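# Unclip both clips from the cell, leads left in

## Task

Remove each of the two clips from the cell and set them down away from it. Do not bend the strips, and do not unplug the leads.

## Robot and tools

Robot: two six-joint arms, left_arm and right_arm, each with a two-finger gripper. The left_arm fingers are rigid. The right_arm fingers can fold. A part held in the outer quarter of a pad, near the fingertip, is squeezed as with rigid fingers. Held closer to the palm, the fingers may wrap it and draw it inward, so a narrow part may slip or not be held at all, and a wide one may be squeezed harder than set. A right finger pushed tip-first onto a surface also folds easily unless fully closed, so it can travel past the surface with little sign and spoil the next grip. Base positions in the scene frame: left_arm (-0.036, +0.501, 0) m, right_arm (-0.075, -0.658, 0) m, both nearly unrotated. A camera stand sits behind the arms.

Frames: the scene frame has its origin at table-top height, halfway between the nominal bases, +z up, +x out over the table, left_arm on the +y side. Fixed cameras and the table use the scene frame. Hand poses, velocities and targets in results use each arm's own base frame. Commanded offsets use the axes of that arm's current Hand target. On a gripper, +z points along the fingers and y is the opening direction. end_effector_position is the point between the pads when closed; fingertips stick out about 33 mm past it at gaps up to 40 mm, only about 9 mm when wide open.

execute_actions(actions, cameras): actions is a list of actions; each action is a list of up to 15 rows, one row per 1/30 s step, with a short list holding its final row for the remaining steps. Each row is one list for both arms of 18 numbers in [-1, 1]: left dx, dy, dz, rx, ry, rz, position, force_limit, speed, then the same nine for right. dx to rz are an offset, not a pose, measured from the Hand target as it stood when that action began; every row of one action counts from that same start, but the next action starts over from the new Hand target, so repeating an offset moves further. Scale: 1.0 is 0.6 m or 180 degrees; rx, ry, rz form one rotation vector. Six zeros recommands the current Hand target (use this to re-engage an arm). The gripper numbers are absolute settings, not offsets. position: +1 fully open (140 mm), about -0.8 pads touch, -1 closes until blocked. force_limit: pad force for a slow close on parts up to 40 mm wide, about 14 N at -1, 40 N at 0, 58 N at +1. speed: finger speed about 30 mm/s at -1, 140 at 0, 250 at +1; a fast close grips harder (about 64 N at 0, 116 N at +1 on rigid parts). Both start at +1. Always resend the arm you want unchanged with its last gripper numbers, since 0 is a real command. cameras: list of names, ["all"], or []; an empty actions list returns images and the full state.

move(target, speed, blend, stop_force, zero, blocking, cameras): target is one 18-number row laid out as above, or a list of up to 15 such rows; every row is an offset from the Hand targets at the move's start, not from the previous row. Grippers travel in straight lines, all finishing together, capped at 10 s. speed: top speed in m/s, 0.002 to 2, default 0.25 (turning up to twice that in rad/s), one value or one per target. blend: corner rounding in metres per target, default 0 (full stop at each). stop_force: 10 to 80 N, shared by both arms; an arm's path ends when push against its direction of travel exceeds it. Use it only slowly, not while the gripper rotates, and omit it when backing away from a contact. It gives no reading near singular poses (arm stretched far, wrist straight, wrist over the waist axis). zero (default true) resets the force baseline first. blocking=false returns after about 0.5 s while the move continues; not allowed with stop_force. Paths do not avoid obstacles or the other arm, lag and overshoot when fast, and should not pass close to the arm's own base. The arms are stiff: a target even slightly beyond a firm contact can trigger a fault. Result adds a move: line with the ending (done, off_target, moving, held, fault) and limits (paced means clipped, held means steps withheld).

wait(seconds 0 to 10): lets time pass holding commands. stop(): brakes a running move. zoom_image(camera, region [x0, y0, x1, y1] in pixels, at most 504 by 504): close view of the latest image. clear_fault(arm): clears a torque or force fault that was reported. finished_scene(scene): ends the current scene; give its number; irreversible.

Cameras (896x504 each): cam_head_left, cam_head_right, cam_high, cam_low, cam_left_wrist, cam_right_wrist.

Results: positions in m, quat_wxyz, velocities in m/s and rad/s. Hand target is the last commanded pose after clipping; the gripper often rests short of it, and a new command (even zeros) pursues it again. Each step the controller limits commands to 70 mm and 16 degrees from the measured pose. Tool commands shows current gripper settings. object_status: 0 moving, 1 blocked while opening, 2 blocked while closing (a grip), 3 reached target or pads met. To grip harder, raise force_limit and nudge position (-1 to -0.98); to soften, reopen and close slowly. position_measured in counts: 3 open, about 75 is 100 mm, 139 is 60 mm, 200 is 20 mm, 230 pads meet. Joint torques, External joint torques and Flange force (along gripper axes, includes held weight, noisy) reveal contacts. "within noise" means joints are still. MOTOR HOT warns of overheating; OVER-TEMPERATURE FAULT brakes that arm for 30 to 60 s or more. A clearance check blocks arms coming too close, but not always.

Avoid: contact torque at joint limits (waist and shoulder 302, elbow 142, wrist joints 40 N m) or 144 N outside force, both stopping the arm until clear_fault; any push or grip between the two arms; dropping or throwing parts; anything leaving the table; hard hits; twisting stiff parts; bending the strips or pulling the leads.

Each tool is called by a JSON object that holds its "op" and its "data", one argument or row to a line.

## Session

{"op": "execute_actions", "data": {
  "actions": []
}}

Scene clock: 0.00 s.
left_arm: end_effector_position=(+1.0568, -0.0236, +0.2356) position_measured=3 object_status=3 end_effector_quat_wxyz=(-0.220, +0.822, +0.391, +0.351) | right_arm: end_effector_position=(+1.0669, +0.6928, +0.3062) position_measured=3 object_status=3 end_effector_quat_wxyz=(-0.406, +0.356, +0.561, +0.628)
Joint positions: left_arm=[-0.286 0.734 1.125 0.905 1.174 0.072] | right_arm=[0.296 1.209 0.55 1.745 1.313 -0.659]
Joint velocities: within noise
Joint torques (N m): no reading
External joint torques (N m): no reading
Flange force (N): no reading
Hand target: left_arm +1.0568, -0.0236, +0.2356; -0.220, +0.822, +0.391, +0.351 | right_arm +1.0669, +0.6928, +0.3062; -0.406, +0.356, +0.561, +0.628
Tool commands: left_gripper/position=+1.0 left_gripper/force_limit=+1.0 left_gripper/speed=+1.0 right_gripper/position=+1.0 right_gripper/force_limit=+1.0 right_gripper/speed=+1.0

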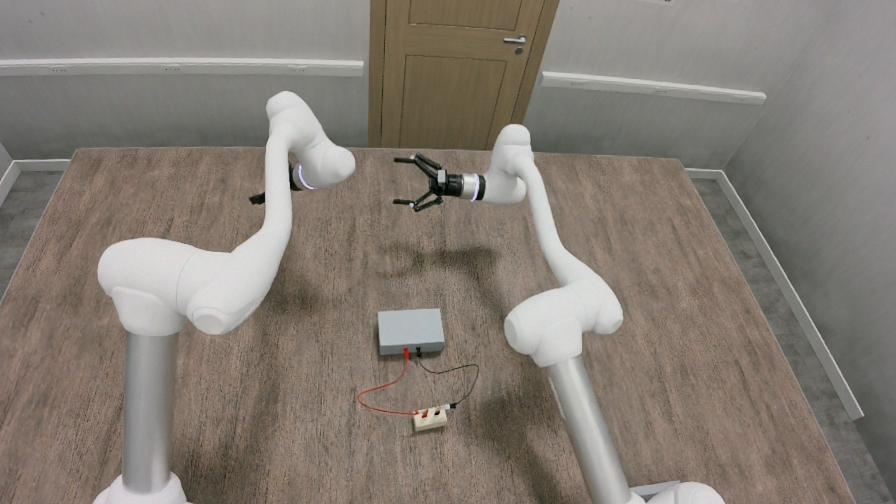

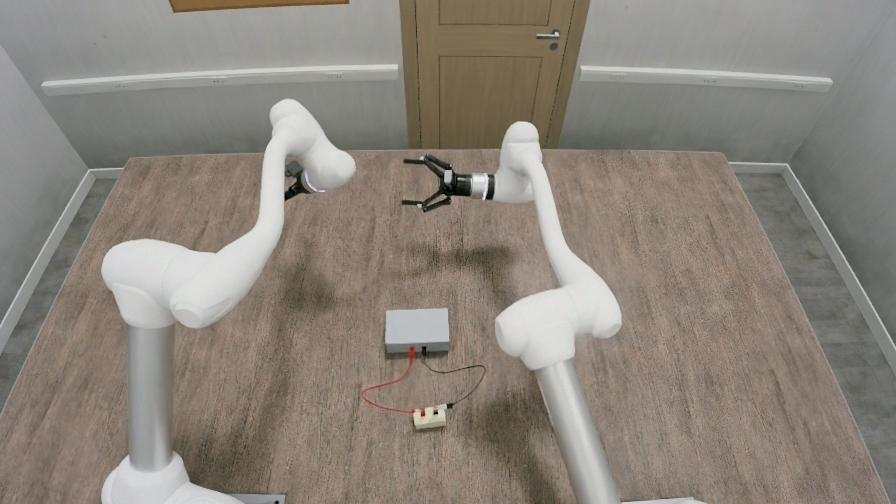

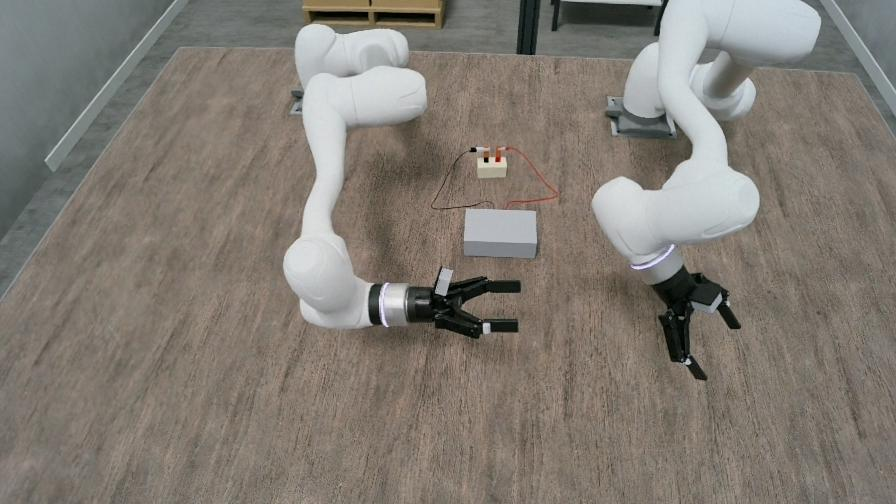

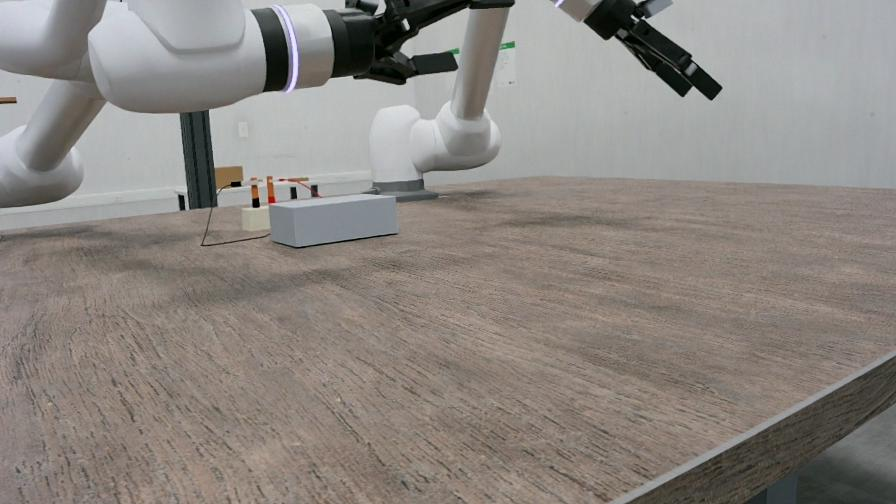

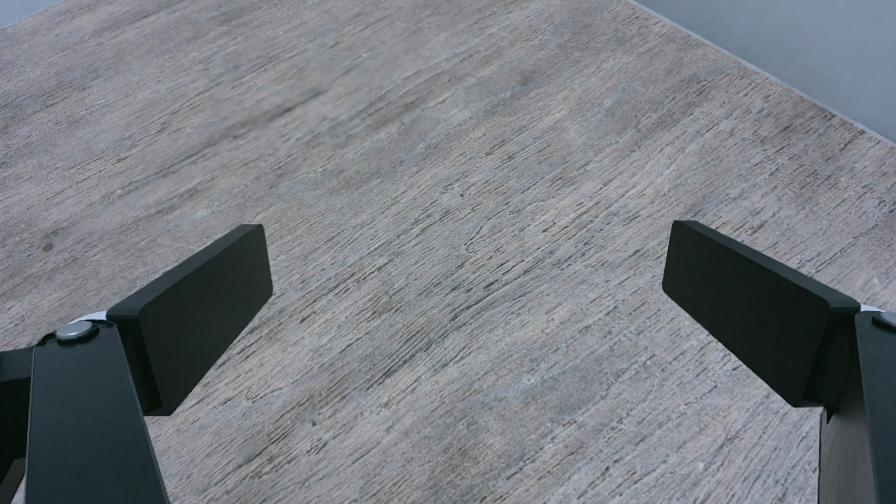

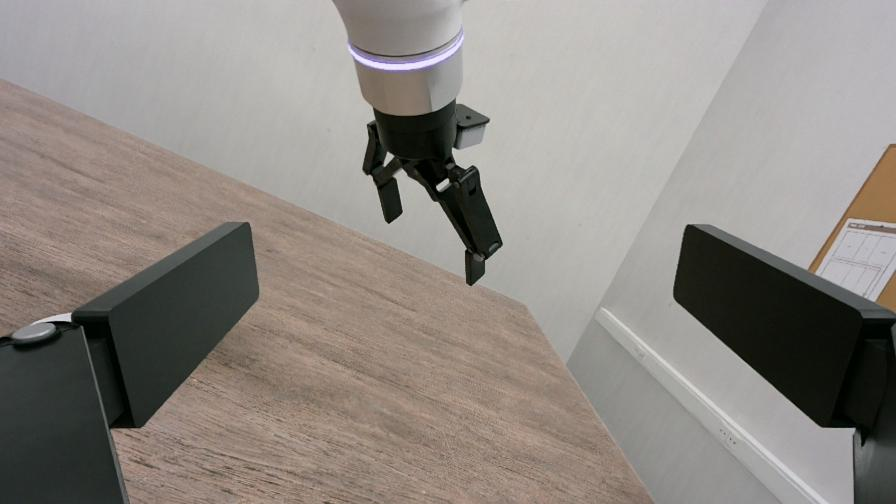

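{"op": "zoom_image", "data": {
  "camera": "cam_head_left",
  "region": [340, 290, 500, 450]
}}

{"op": "zoom_image", "data": {
  "camera": "cam_head_right",
  "region": [340, 290, 500, 450]
}}

{"op": "zoom_image", "data": {
  "camera": "cam_high",
  "region": [420, 120, 580, 270]
}}

{"op": "zoom_image", "data": {
  "camera": "cam_low",
  "region": [190, 150, 410, 260]
}}

Scaled by 3.150.

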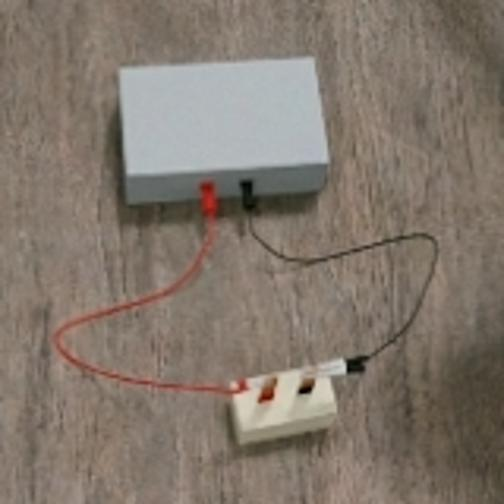

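Scaled by 3.150.

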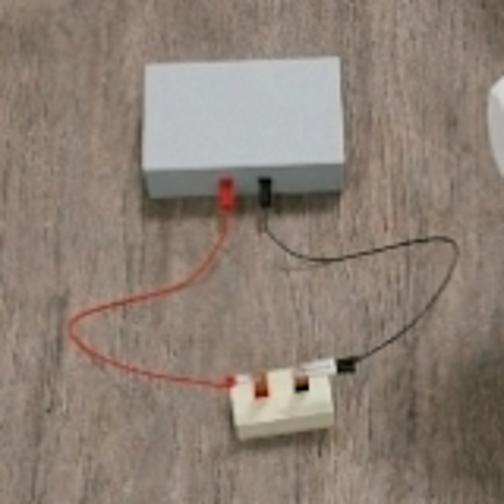

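Scaled by 3.150.

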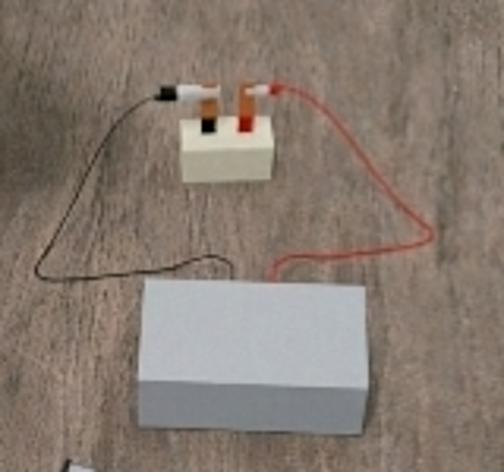

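Scaled by 2.291.

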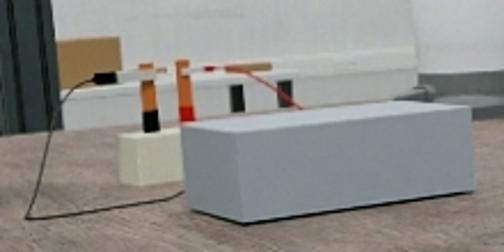

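{"op": "move", "data": {
  "target": [-0.444,-0.277,-0.795,0.062,-0.270,-0.204,1,0,0,0,0,0,0,0,0,1,0,0],
  "cameras": ["cam_left_wrist","cam_head_left"]
}}

Scene clock: 3.77 s.
left_arm: end_effector_position=(+0.6121, -0.3582, +0.3635) position_measured=3 object_status=3 end_effector_quat_wxyz=(+0.000, +0.707, +0.708, +0.000) | right_arm: end_effector_position=(+1.0669, +0.6928, +0.3062) position_measured=3 object_status=3 end_effector_quat_wxyz=(-0.406, +0.356, +0.561, +0.628)
Joint positions: left_arm=[-0.578 0.248 1.425 0.001 1.468 -0.58] | right_arm=[0.296 1.209 0.55 1.745 1.313 -0.659]
Joint torques (N m): left_arm=[-0.19 -75.17 -42.92 4.8 -0.24 0.32] | right_arm=[-0.81 -136.23 -42.76 2.12 0.29 -0.48]
External joint torques (N m): left_arm=[0.23 7.53 0.8 -0.43 0.25 -0.32] | right_arm=[0.6 -3.15 -0.13 0.18 0.43 0.5]
Flange force (N): left_arm=[-5.5 9.1 2.1] | right_arm=[0.0 0.0 0.0]
Hand target: left_arm +0.6121, -0.3582, +0.3635; +0.000, +0.707, +0.708, +0.000 | right_arm +1.0669, +0.6928, +0.3062; -0.406, +0.356, +0.561, +0.628
Off the commanded pose: left_arm 0.000 m, 0 deg | right_arm 0.000 m, 0 deg.
move: done
Images, in order (width x height): cam_head_left 896x504, cam_left_wrist 896x504.

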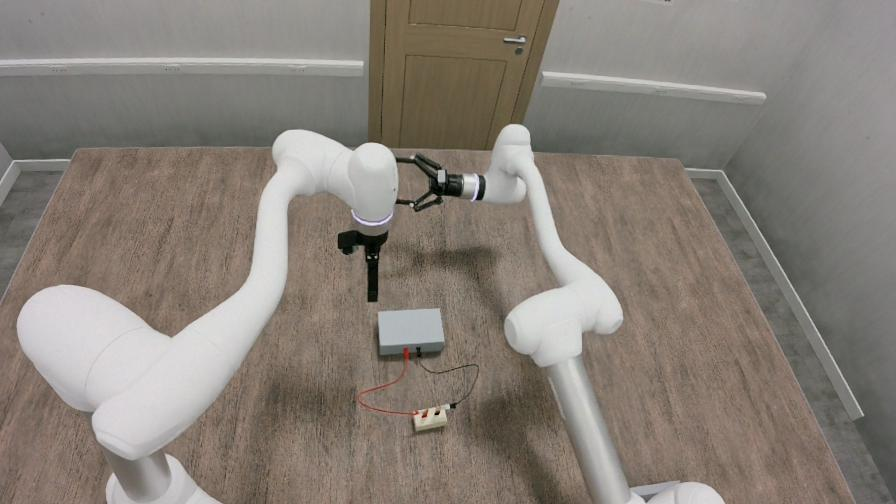

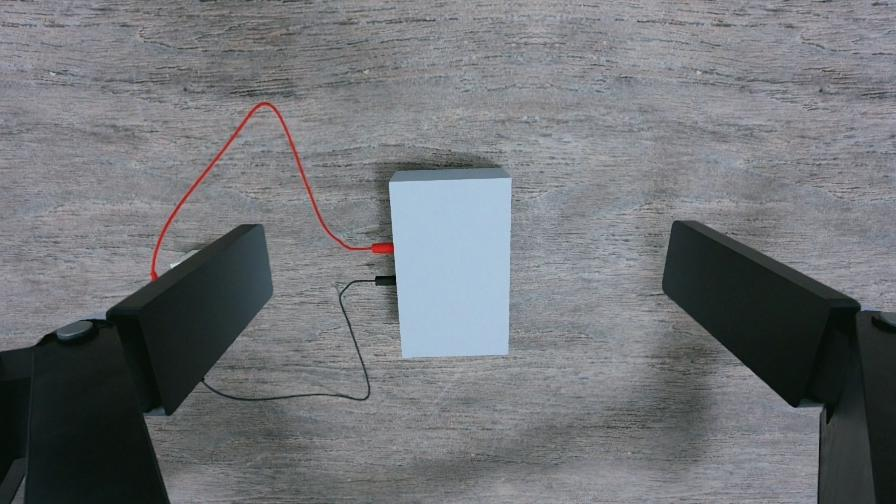

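{"op": "move", "data": {
  "target": [-0.08,-0.36,0,0,0,0,1,0,0,0,0,0,0,0,0,1,0,0],
  "cameras": ["cam_left_wrist","cam_head_left","cam_head_right"]
}}

{"op": "zoom_image", "data": {
  "camera": "cam_left_wrist",
  "region": [320, 150, 570, 350]
}}

Scene clock: 5.37 s.
left_arm: end_effector_position=(+0.3962, -0.4066, +0.3634) position_measured=3 object_status=3 end_effector_quat_wxyz=(+0.000, +0.707, +0.708, +0.000) | right_arm: end_effector_position=(+1.0669, +0.6928, +0.3062) position_measured=3 object_status=3 end_effector_quat_wxyz=(-0.406, +0.356, +0.561, +0.628)
Joint positions: left_arm=[-0.859 0.021 1.687 0 1.434 -0.861] | right_arm=[0.296 1.209 0.55 1.745 1.313 -0.659]
Joint torques (N m): left_arm=[-0.31 -50.68 -42.91 4.69 -0.23 0.48] | right_arm=[-1.03 -136.86 -42.59 2.14 0.31 -0.5]
External joint torques (N m): left_arm=[0.41 6.44 1 -0.34 0.26 -0.48] | right_arm=[0.91 -3.4 -0.65 0.18 0.41 0.52]
Flange force (N): left_arm=[-6.3 6.0 2.5] | right_arm=[0.0 0.0 0.0]
Hand target: left_arm +0.3962, -0.4066, +0.3635; +0.000, +0.707, +0.708, +0.000 | right_arm +1.0669, +0.6928, +0.3062; -0.406, +0.356, +0.561, +0.628
Off the commanded pose: left_arm 0.000 m, 0 deg | right_arm 0.000 m, 0 deg.
move: done
Images, in order (width x height): cam_head_left 896x504, cam_head_right 896x504, cam_left_wrist 896x504.

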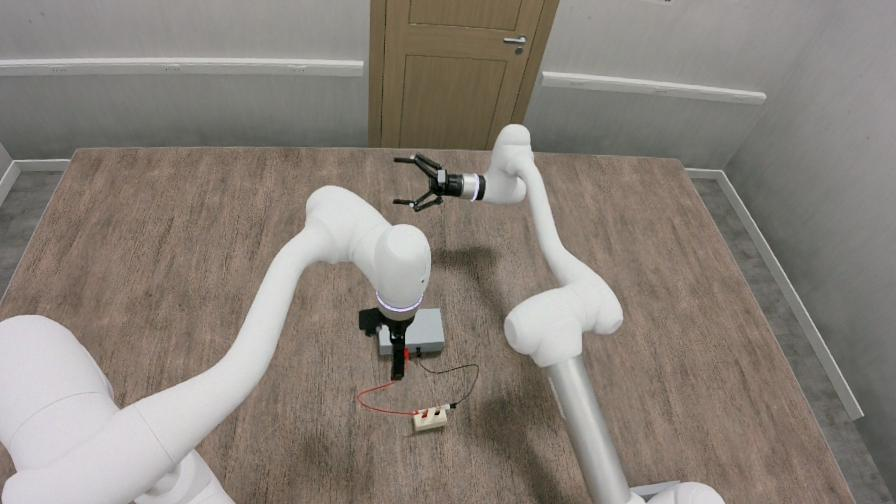

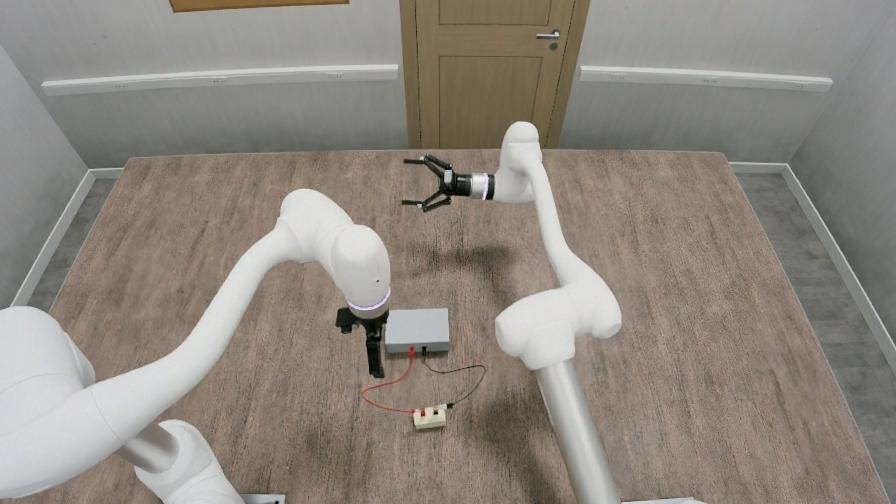

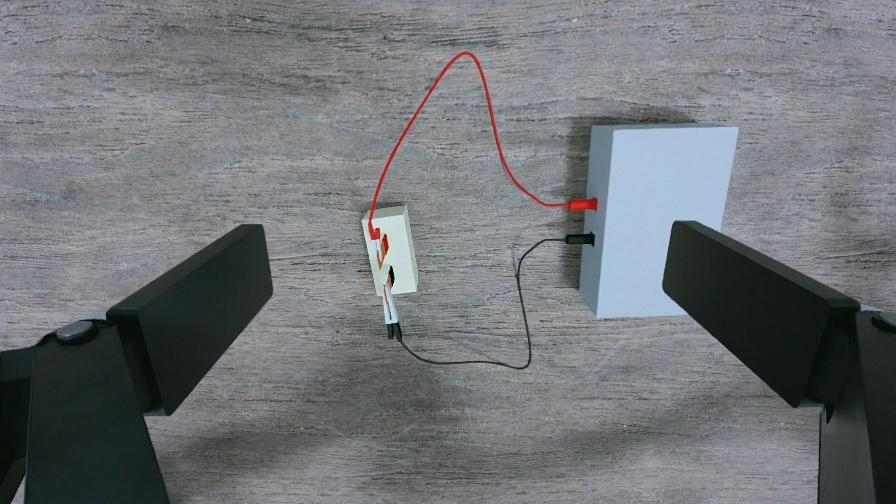

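Scaled by 2.016.

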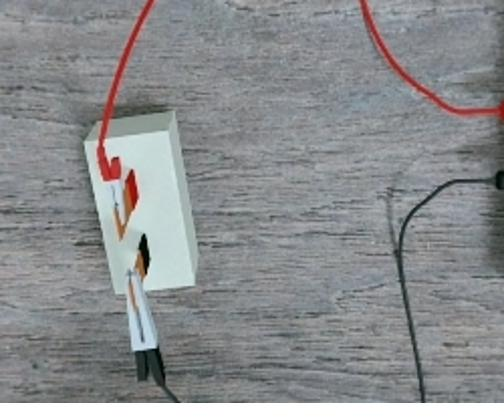

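{"op": "move", "data": {
  "target": [-0.03,-0.125,0.2,0,0,0,1,0,0,0,0,0,0,0,0,1,0,0],
  "cameras": ["cam_left_wrist","cam_head_left","cam_high"]
}}

{"op": "zoom_image", "data": {
  "camera": "cam_left_wrist",
  "region": [370, 150, 600, 400]
}}

Scene clock: 6.80 s.
left_arm: end_effector_position=(+0.3212, -0.4247, +0.2435) position_measured=3 object_status=3 end_effector_quat_wxyz=(+0.000, +0.707, +0.708, +0.000) | right_arm: end_effector_position=(+1.0669, +0.6928, +0.3062) position_measured=3 object_status=3 end_effector_quat_wxyz=(-0.406, +0.356, +0.561, +0.628)
Joint positions: left_arm=[-0.988 0.013 1.917 0 1.212 -0.99] | right_arm=[0.296 1.209 0.55 1.745 1.313 -0.659]
Joint torques (N m): left_arm=[-0.57 -46.84 -40.51 4.42 -0.23 0.3] | right_arm=[-1.12 -136.63 -42.54 2.22 0.42 -0.54]
External joint torques (N m): left_arm=[0.59 6.12 0.97 -0.33 0.26 -0.3] | right_arm=[1.27 -3.54 -0.67 0.09 0.31 0.56]
Flange force (N): left_arm=[-6.3 5.4 4.5] | right_arm=[0.0 0.0 0.0]
Hand target: left_arm +0.3212, -0.4247, +0.2434; +0.000, +0.707, +0.708, +0.000 | right_arm +1.0669, +0.6928, +0.3062; -0.406, +0.356, +0.561, +0.628
Off the commanded pose: left_arm 0.000 m, 0 deg | right_arm 0.000 m, 0 deg.
move: done
Images, in order (width x height): cam_head_left 896x504, cam_high 896x504, cam_left_wrist 896x504.

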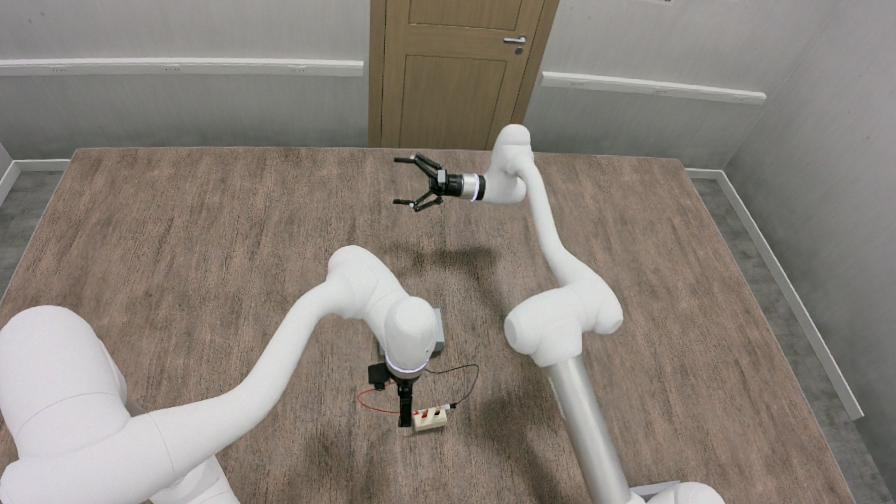

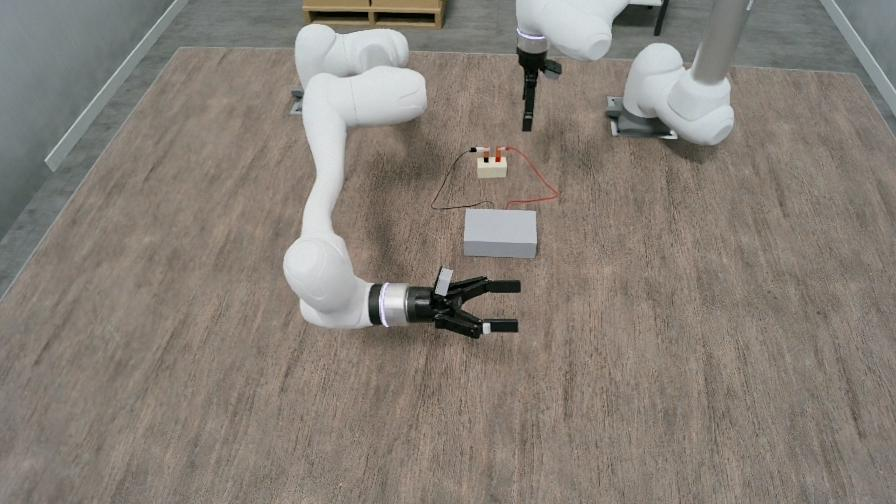

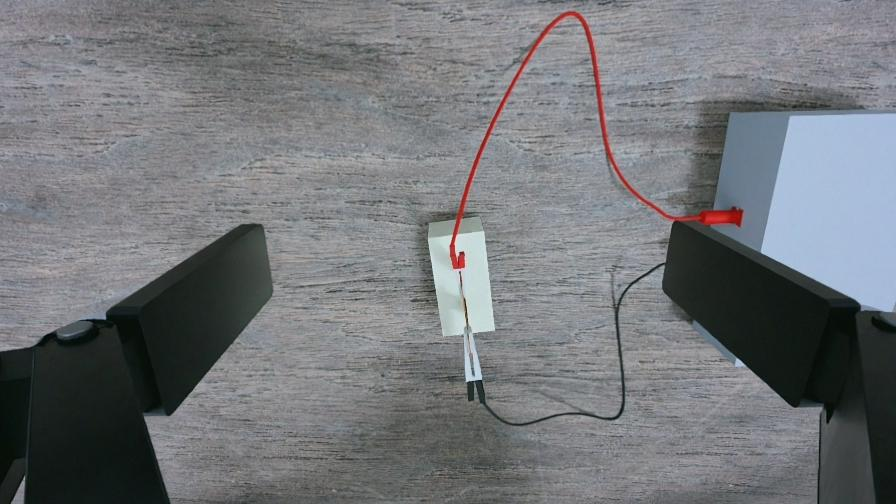

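Scaled by 2.016.

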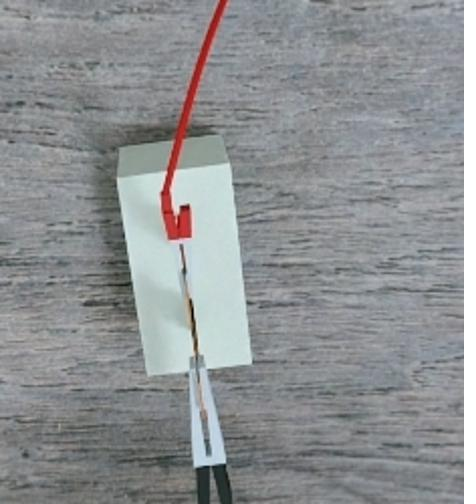

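{"op": "move", "data": {
  "target": [-0.1,0,0.11,0,0,-0.033,0.3,0,0,0,0,0,0,0,0,1,0,0],
  "cameras": ["cam_left_wrist","cam_head_left","cam_high","cam_low"]
}}

{"op": "zoom_image", "data": {
  "camera": "cam_low",
  "region": [190, 50, 410, 260]
}}

{"op": "zoom_image", "data": {
  "camera": "cam_high",
  "region": [420, 70, 580, 230]
}}

Scene clock: 8.07 s.
left_arm: end_effector_position=(+0.3213, -0.4846, +0.1775) position_measured=91 object_status=3 end_effector_quat_wxyz=(+0.000, +0.669, +0.743, +0.000) | right_arm: end_effector_position=(+1.0669, +0.6928, +0.3062) position_measured=3 object_status=3 end_effector_quat_wxyz=(-0.406, +0.356, +0.561, +0.628)
Joint positions: left_arm=[-1.045 0.136 1.912 0 1.094 -1.15] | right_arm=[0.296 1.209 0.55 1.745 1.313 -0.659]
Joint torques (N m): left_arm=[-0.08 -58.5 -38.31 4.21 -0.11 0.41] | right_arm=[-0.53 -136.44 -42.66 2.16 0.35 -0.54]
External joint torques (N m): left_arm=[0.14 6.79 0.76 -0.33 0.15 -0.41] | right_arm=[0.33 -2.97 -0.23 0.15 0.36 0.56]
Flange force (N): left_arm=[-8.2 3.7 5.9] | right_arm=[0.0 0.0 0.0]
Hand target: left_arm +0.3213, -0.4846, +0.1774; +0.000, +0.669, +0.743, +0.000 | right_arm +1.0669, +0.6928, +0.3062; -0.406, +0.356, +0.561, +0.628
Off the commanded pose: left_arm 0.000 m, 0 deg | right_arm 0.000 m, 0 deg.
move: done
Images, in order (width x height): cam_head_left 896x504, cam_high 896x504, cam_low 896x504, cam_left_wrist 896x504.

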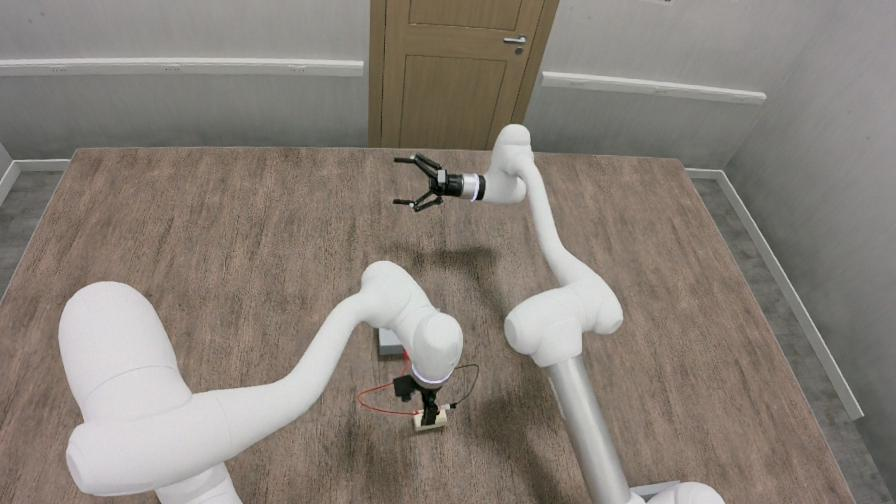

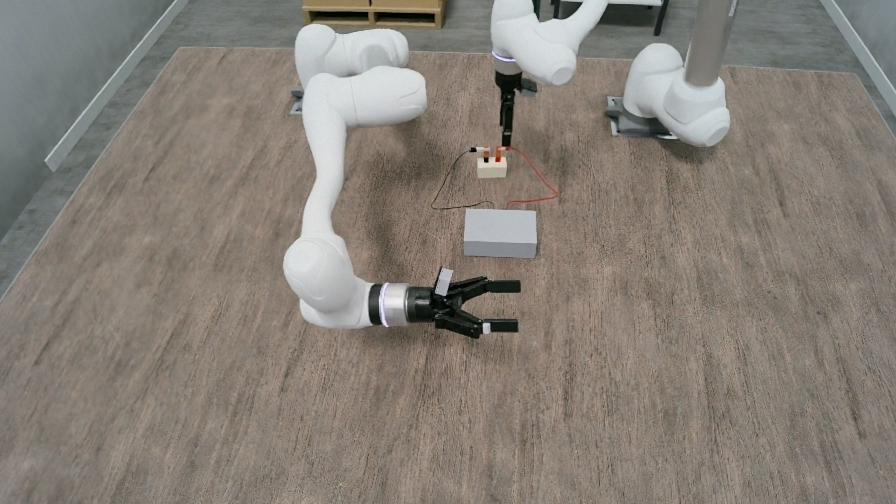

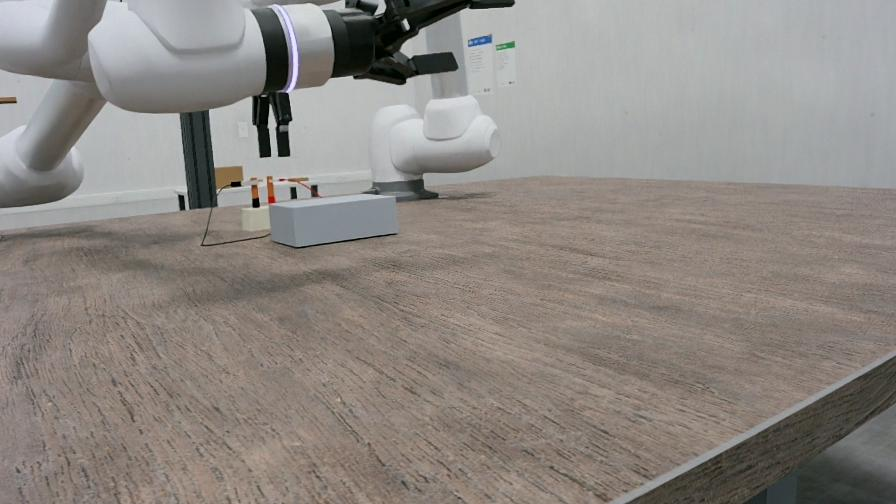

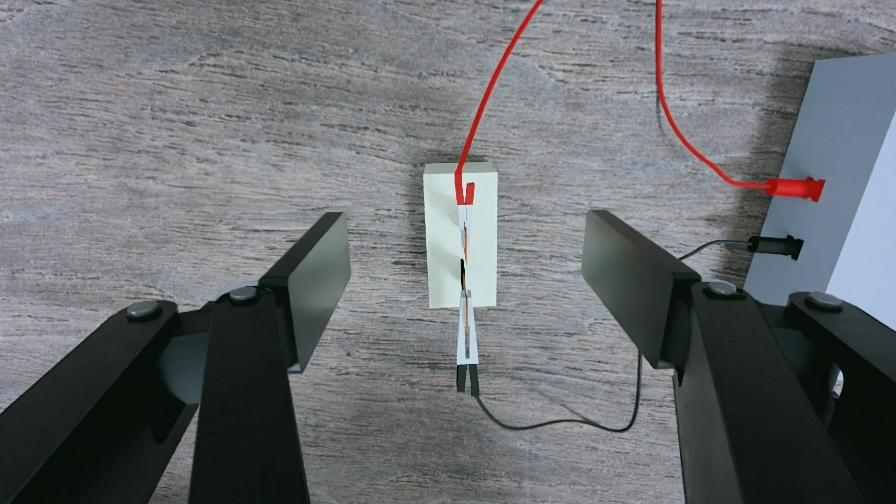

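Scaled by 2.291.

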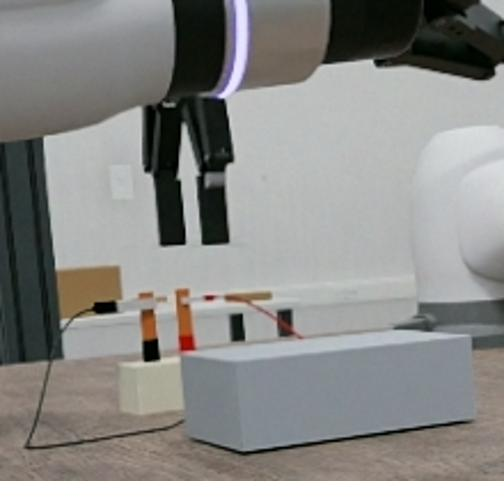

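Scaled by 3.150.

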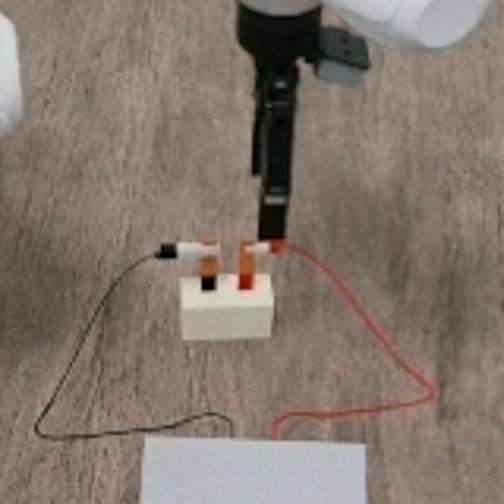

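{"op": "move", "data": {
  "target": [0.016,0,0.06,0,0,0,-0.2,0,0,0,0,0,0,0,0,1,0,0],
  "cameras": ["cam_left_wrist","cam_high","cam_low"]
}}

{"op": "zoom_image", "data": {
  "camera": "cam_low",
  "region": [220, 120, 330, 250]
}}

{"op": "zoom_image", "data": {
  "camera": "cam_high",
  "region": [450, 100, 550, 200]
}}

{"op": "zoom_image", "data": {
  "camera": "cam_left_wrist",
  "region": [370, 80, 570, 400]
}}

Scene clock: 9.33 s.
left_arm: end_effector_position=(+0.3203, -0.4751, +0.1414) position_measured=154 object_status=3 end_effector_quat_wxyz=(+0.000, +0.669, +0.743, +0.000) | right_arm: end_effector_position=(+1.0669, +0.6928, +0.3062) position_measured=3 object_status=3 end_effector_quat_wxyz=(-0.406, +0.356, +0.561, +0.628)
Joint positions: left_arm=[-1.038 0.154 1.965 0.001 1.023 -1.144] | right_arm=[0.296 1.209 0.55 1.745 1.313 -0.659]
Joint torques (N m): left_arm=[-0.4 -58.64 -36.44 4.03 -0.19 0.34] | right_arm=[-1.08 -136.68 -42.81 2.14 0.31 -0.51]
External joint torques (N m): left_arm=[0.44 6.51 0.22 -0.29 0.22 -0.34] | right_arm=[0.89 -2.7 -0.08 0.17 0.41 0.53]
Flange force (N): left_arm=[-8.2 4.6 5.7] | right_arm=[0.0 0.0 0.0]
Hand target: left_arm +0.3203, -0.4751, +0.1414; +0.000, +0.669, +0.743, +0.000 | right_arm +1.0669, +0.6928, +0.3062; -0.406, +0.356, +0.561, +0.628
Off the commanded pose: left_arm 0.000 m, 0 deg | right_arm 0.000 m, 0 deg.
move: done
Images, in order (width x height): cam_high 896x504, cam_low 896x504, cam_left_wrist 896x504.

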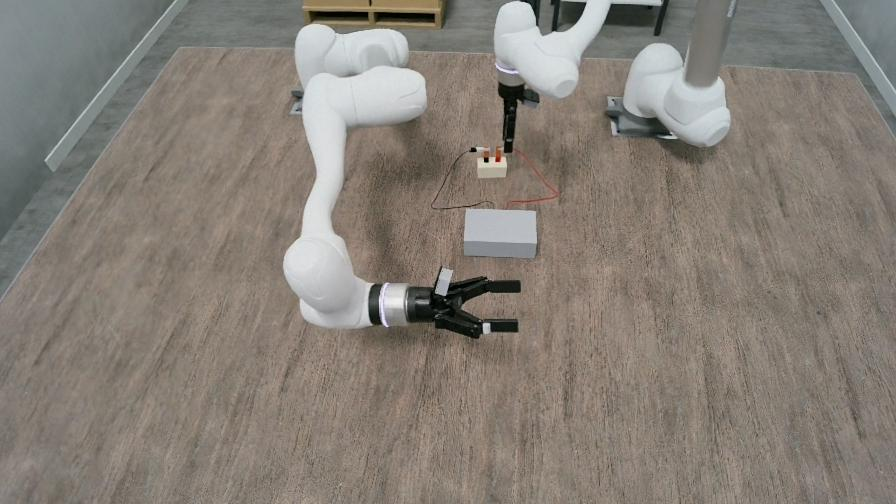

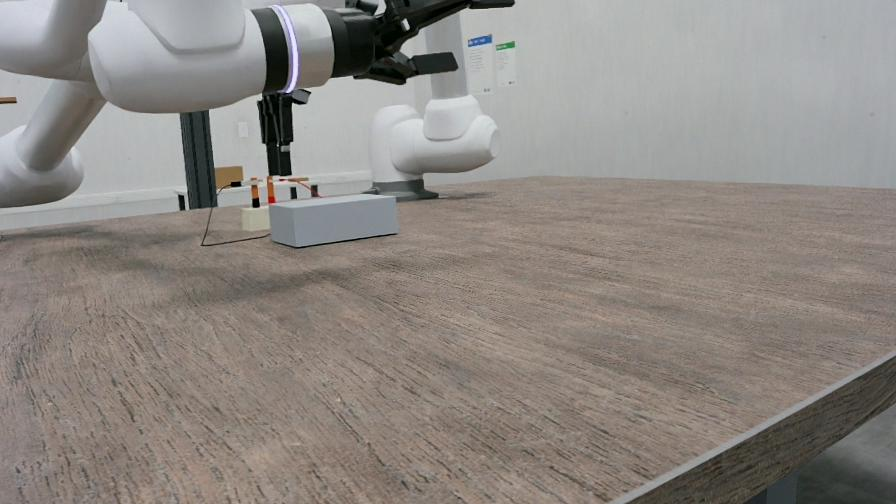

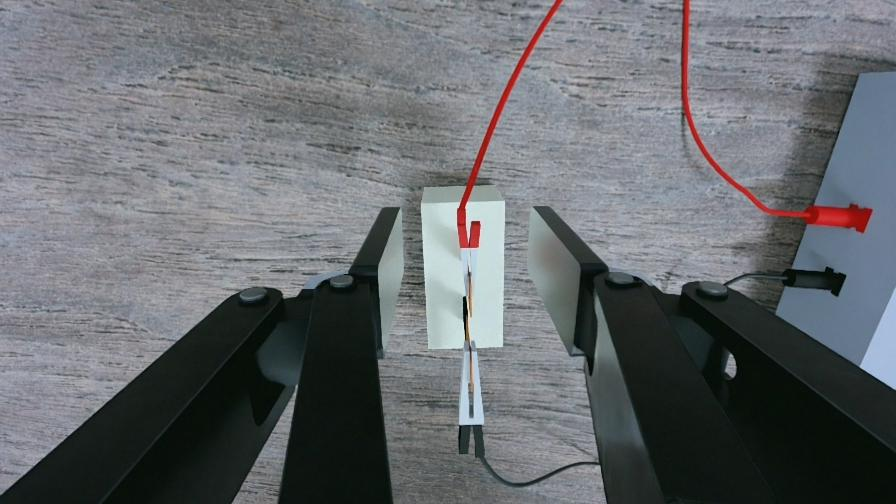

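Scaled by 3.877.

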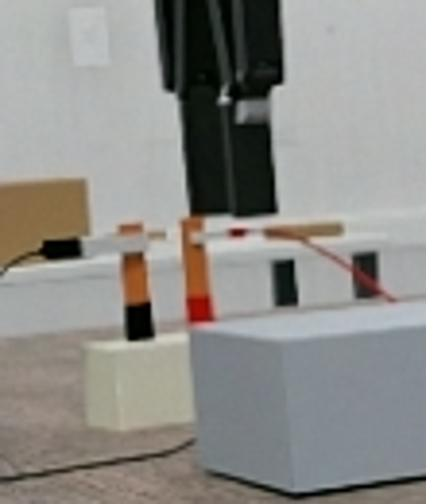

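Scaled by 5.040.

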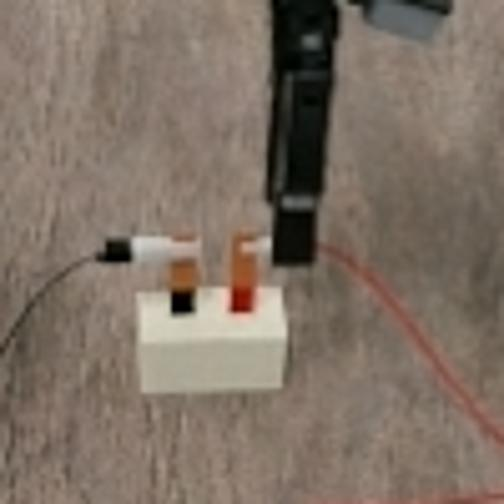

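Scaled by 1.575.

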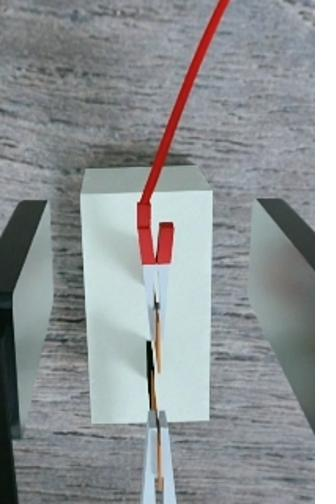

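{"op": "move", "data": {
  "target": [0.007,0,0.028,0,0,0,-0.2,-1,-1,0,0,0,0,0,0,1,0,0],
  "speed": 0.1
}}

{"op": "move", "data": {
  "target": [0,0,0,0,0,0,-0.6,-1,-1,0,0,0,0,0,0,1,0,0],
  "cameras": ["cam_left_wrist","cam_high","cam_low"]
}}

{"op": "zoom_image", "data": {
  "camera": "cam_low",
  "region": [220, 120, 330, 250]
}}

{"op": "zoom_image", "data": {
  "camera": "cam_left_wrist",
  "region": [370, 80, 570, 400]
}}

Scene clock: 10.43 s.
left_arm: end_effector_position=(+0.3199, -0.4709, +0.1246) position_measured=154 object_status=3 end_effector_quat_wxyz=(+0.000, +0.669, +0.743, +0.000) | right_arm: end_effector_position=(+1.0669, +0.6928, +0.3062) position_measured=3 object_status=3 end_effector_quat_wxyz=(-0.406, +0.356, +0.561, +0.628)
Joint positions: left_arm=[-1.035 0.164 1.988 0.001 0.99 -1.141] | right_arm=[0.296 1.209 0.55 1.745 1.313 -0.659]
Joint torques (N m): left_arm=[-0.33 -59.16 -35.94 3.98 -0.18 0.33] | right_arm=[-1.35 -136.8 -42.85 2.08 0.26 -0.49]
External joint torques (N m): left_arm=[0.34 6.87 0.6 -0.32 0.21 -0.33] | right_arm=[1.24 -2.53 -0.01 0.22 0.46 0.51]
Flange force (N): left_arm=[-8.1 4.3 6.8] | right_arm=[0.0 0.0 0.0]
Hand target: left_arm +0.3199, -0.4709, +0.1246; +0.000, +0.669, +0.743, +0.000 | right_arm +1.0669, +0.6928, +0.3062; -0.406, +0.356, +0.561, +0.628
Off the commanded pose: left_arm 0.000 m, 0 deg | right_arm 0.000 m, 0 deg.
move: done

Scene clock: 11.70 s.
left_arm: end_effector_position=(+0.3199, -0.4709, +0.1246) position_measured=205 object_status=0 end_effector_quat_wxyz=(+0.000, +0.669, +0.743, +0.000) | right_arm: end_effector_position=(+1.0669, +0.6928, +0.3062) position_measured=3 object_status=3 end_effector_quat_wxyz=(-0.406, +0.356, +0.561, +0.628)
Joint positions: left_arm=[-1.035 0.164 1.988 0.001 0.99 -1.141] | right_arm=[0.296 1.209 0.55 1.745 1.313 -0.659]
Joint torques (N m): left_arm=[-0.66 -58.85 -35.89 3.96 -0.21 0.35] | right_arm=[-0.7 -136.58 -42.57 2.15 0.3 -0.48]
External joint torques (N m): left_arm=[0.72 6.22 0.43 -0.29 0.24 -0.35] | right_arm=[0.41 -3.06 -0.45 0.16 0.42 0.49]
Flange force (N): left_arm=[-7.2 4.6 6.0] | right_arm=[0.0 0.0 0.0]
Hand target: left_arm +0.3199, -0.4709, +0.1246; +0.000, +0.669, +0.743, +0.000 | right_arm +1.0669, +0.6928, +0.3062; -0.406, +0.356, +0.561, +0.628
Off the commanded pose: left_arm 0.000 m, 0 deg | right_arm 0.000 m, 0 deg.
move: done
Images, in order (width x height): cam_high 896x504, cam_low 896x504, cam_left_wrist 896x504.

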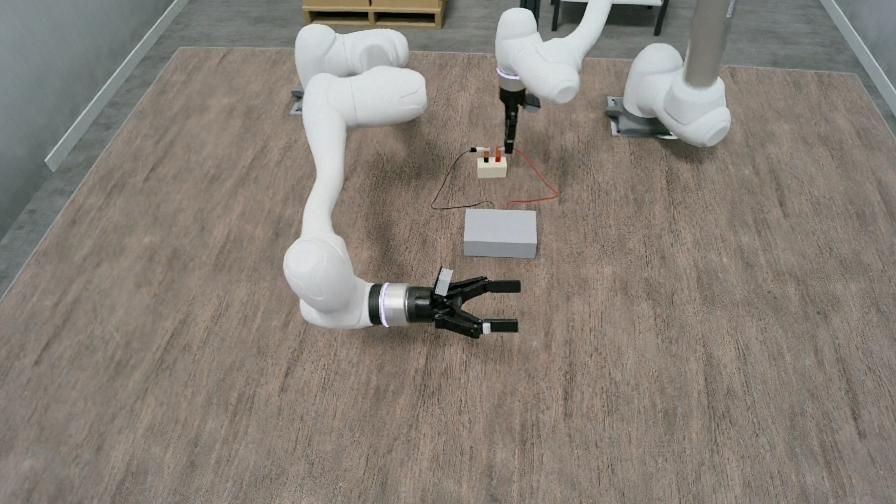

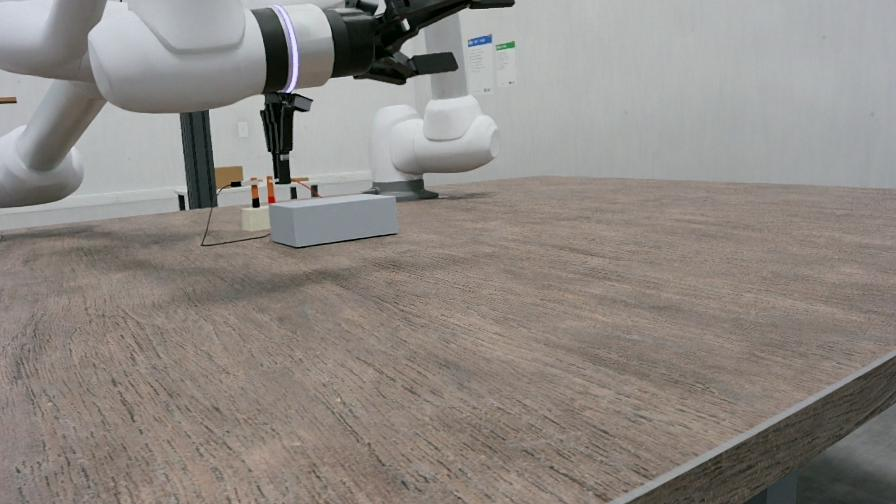

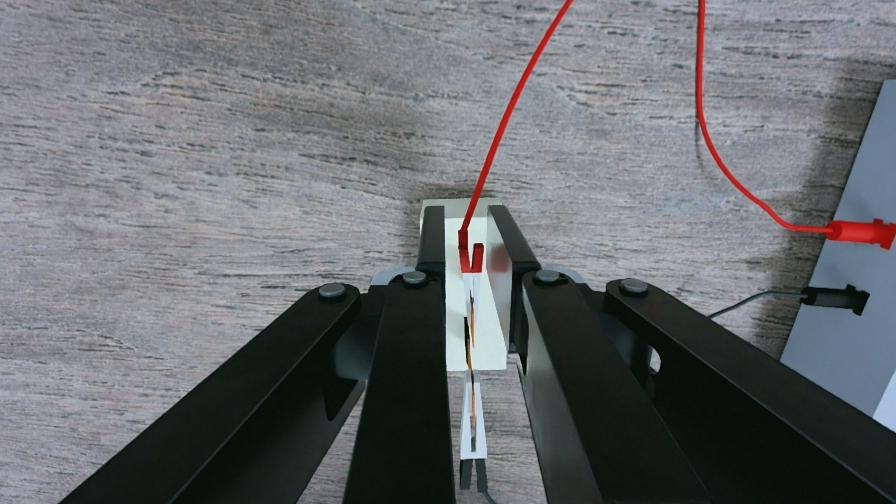

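Scaled by 3.877.

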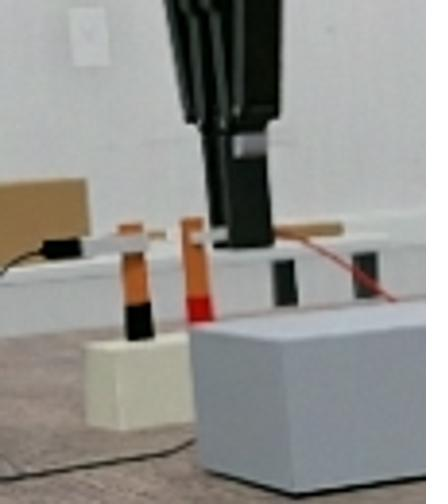

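Scaled by 1.575.

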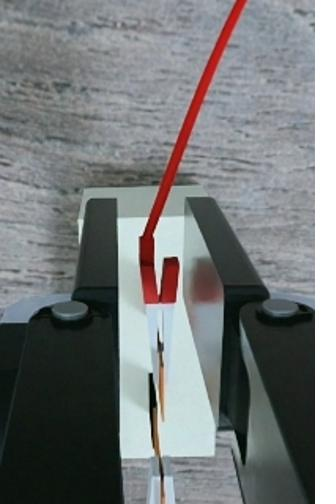

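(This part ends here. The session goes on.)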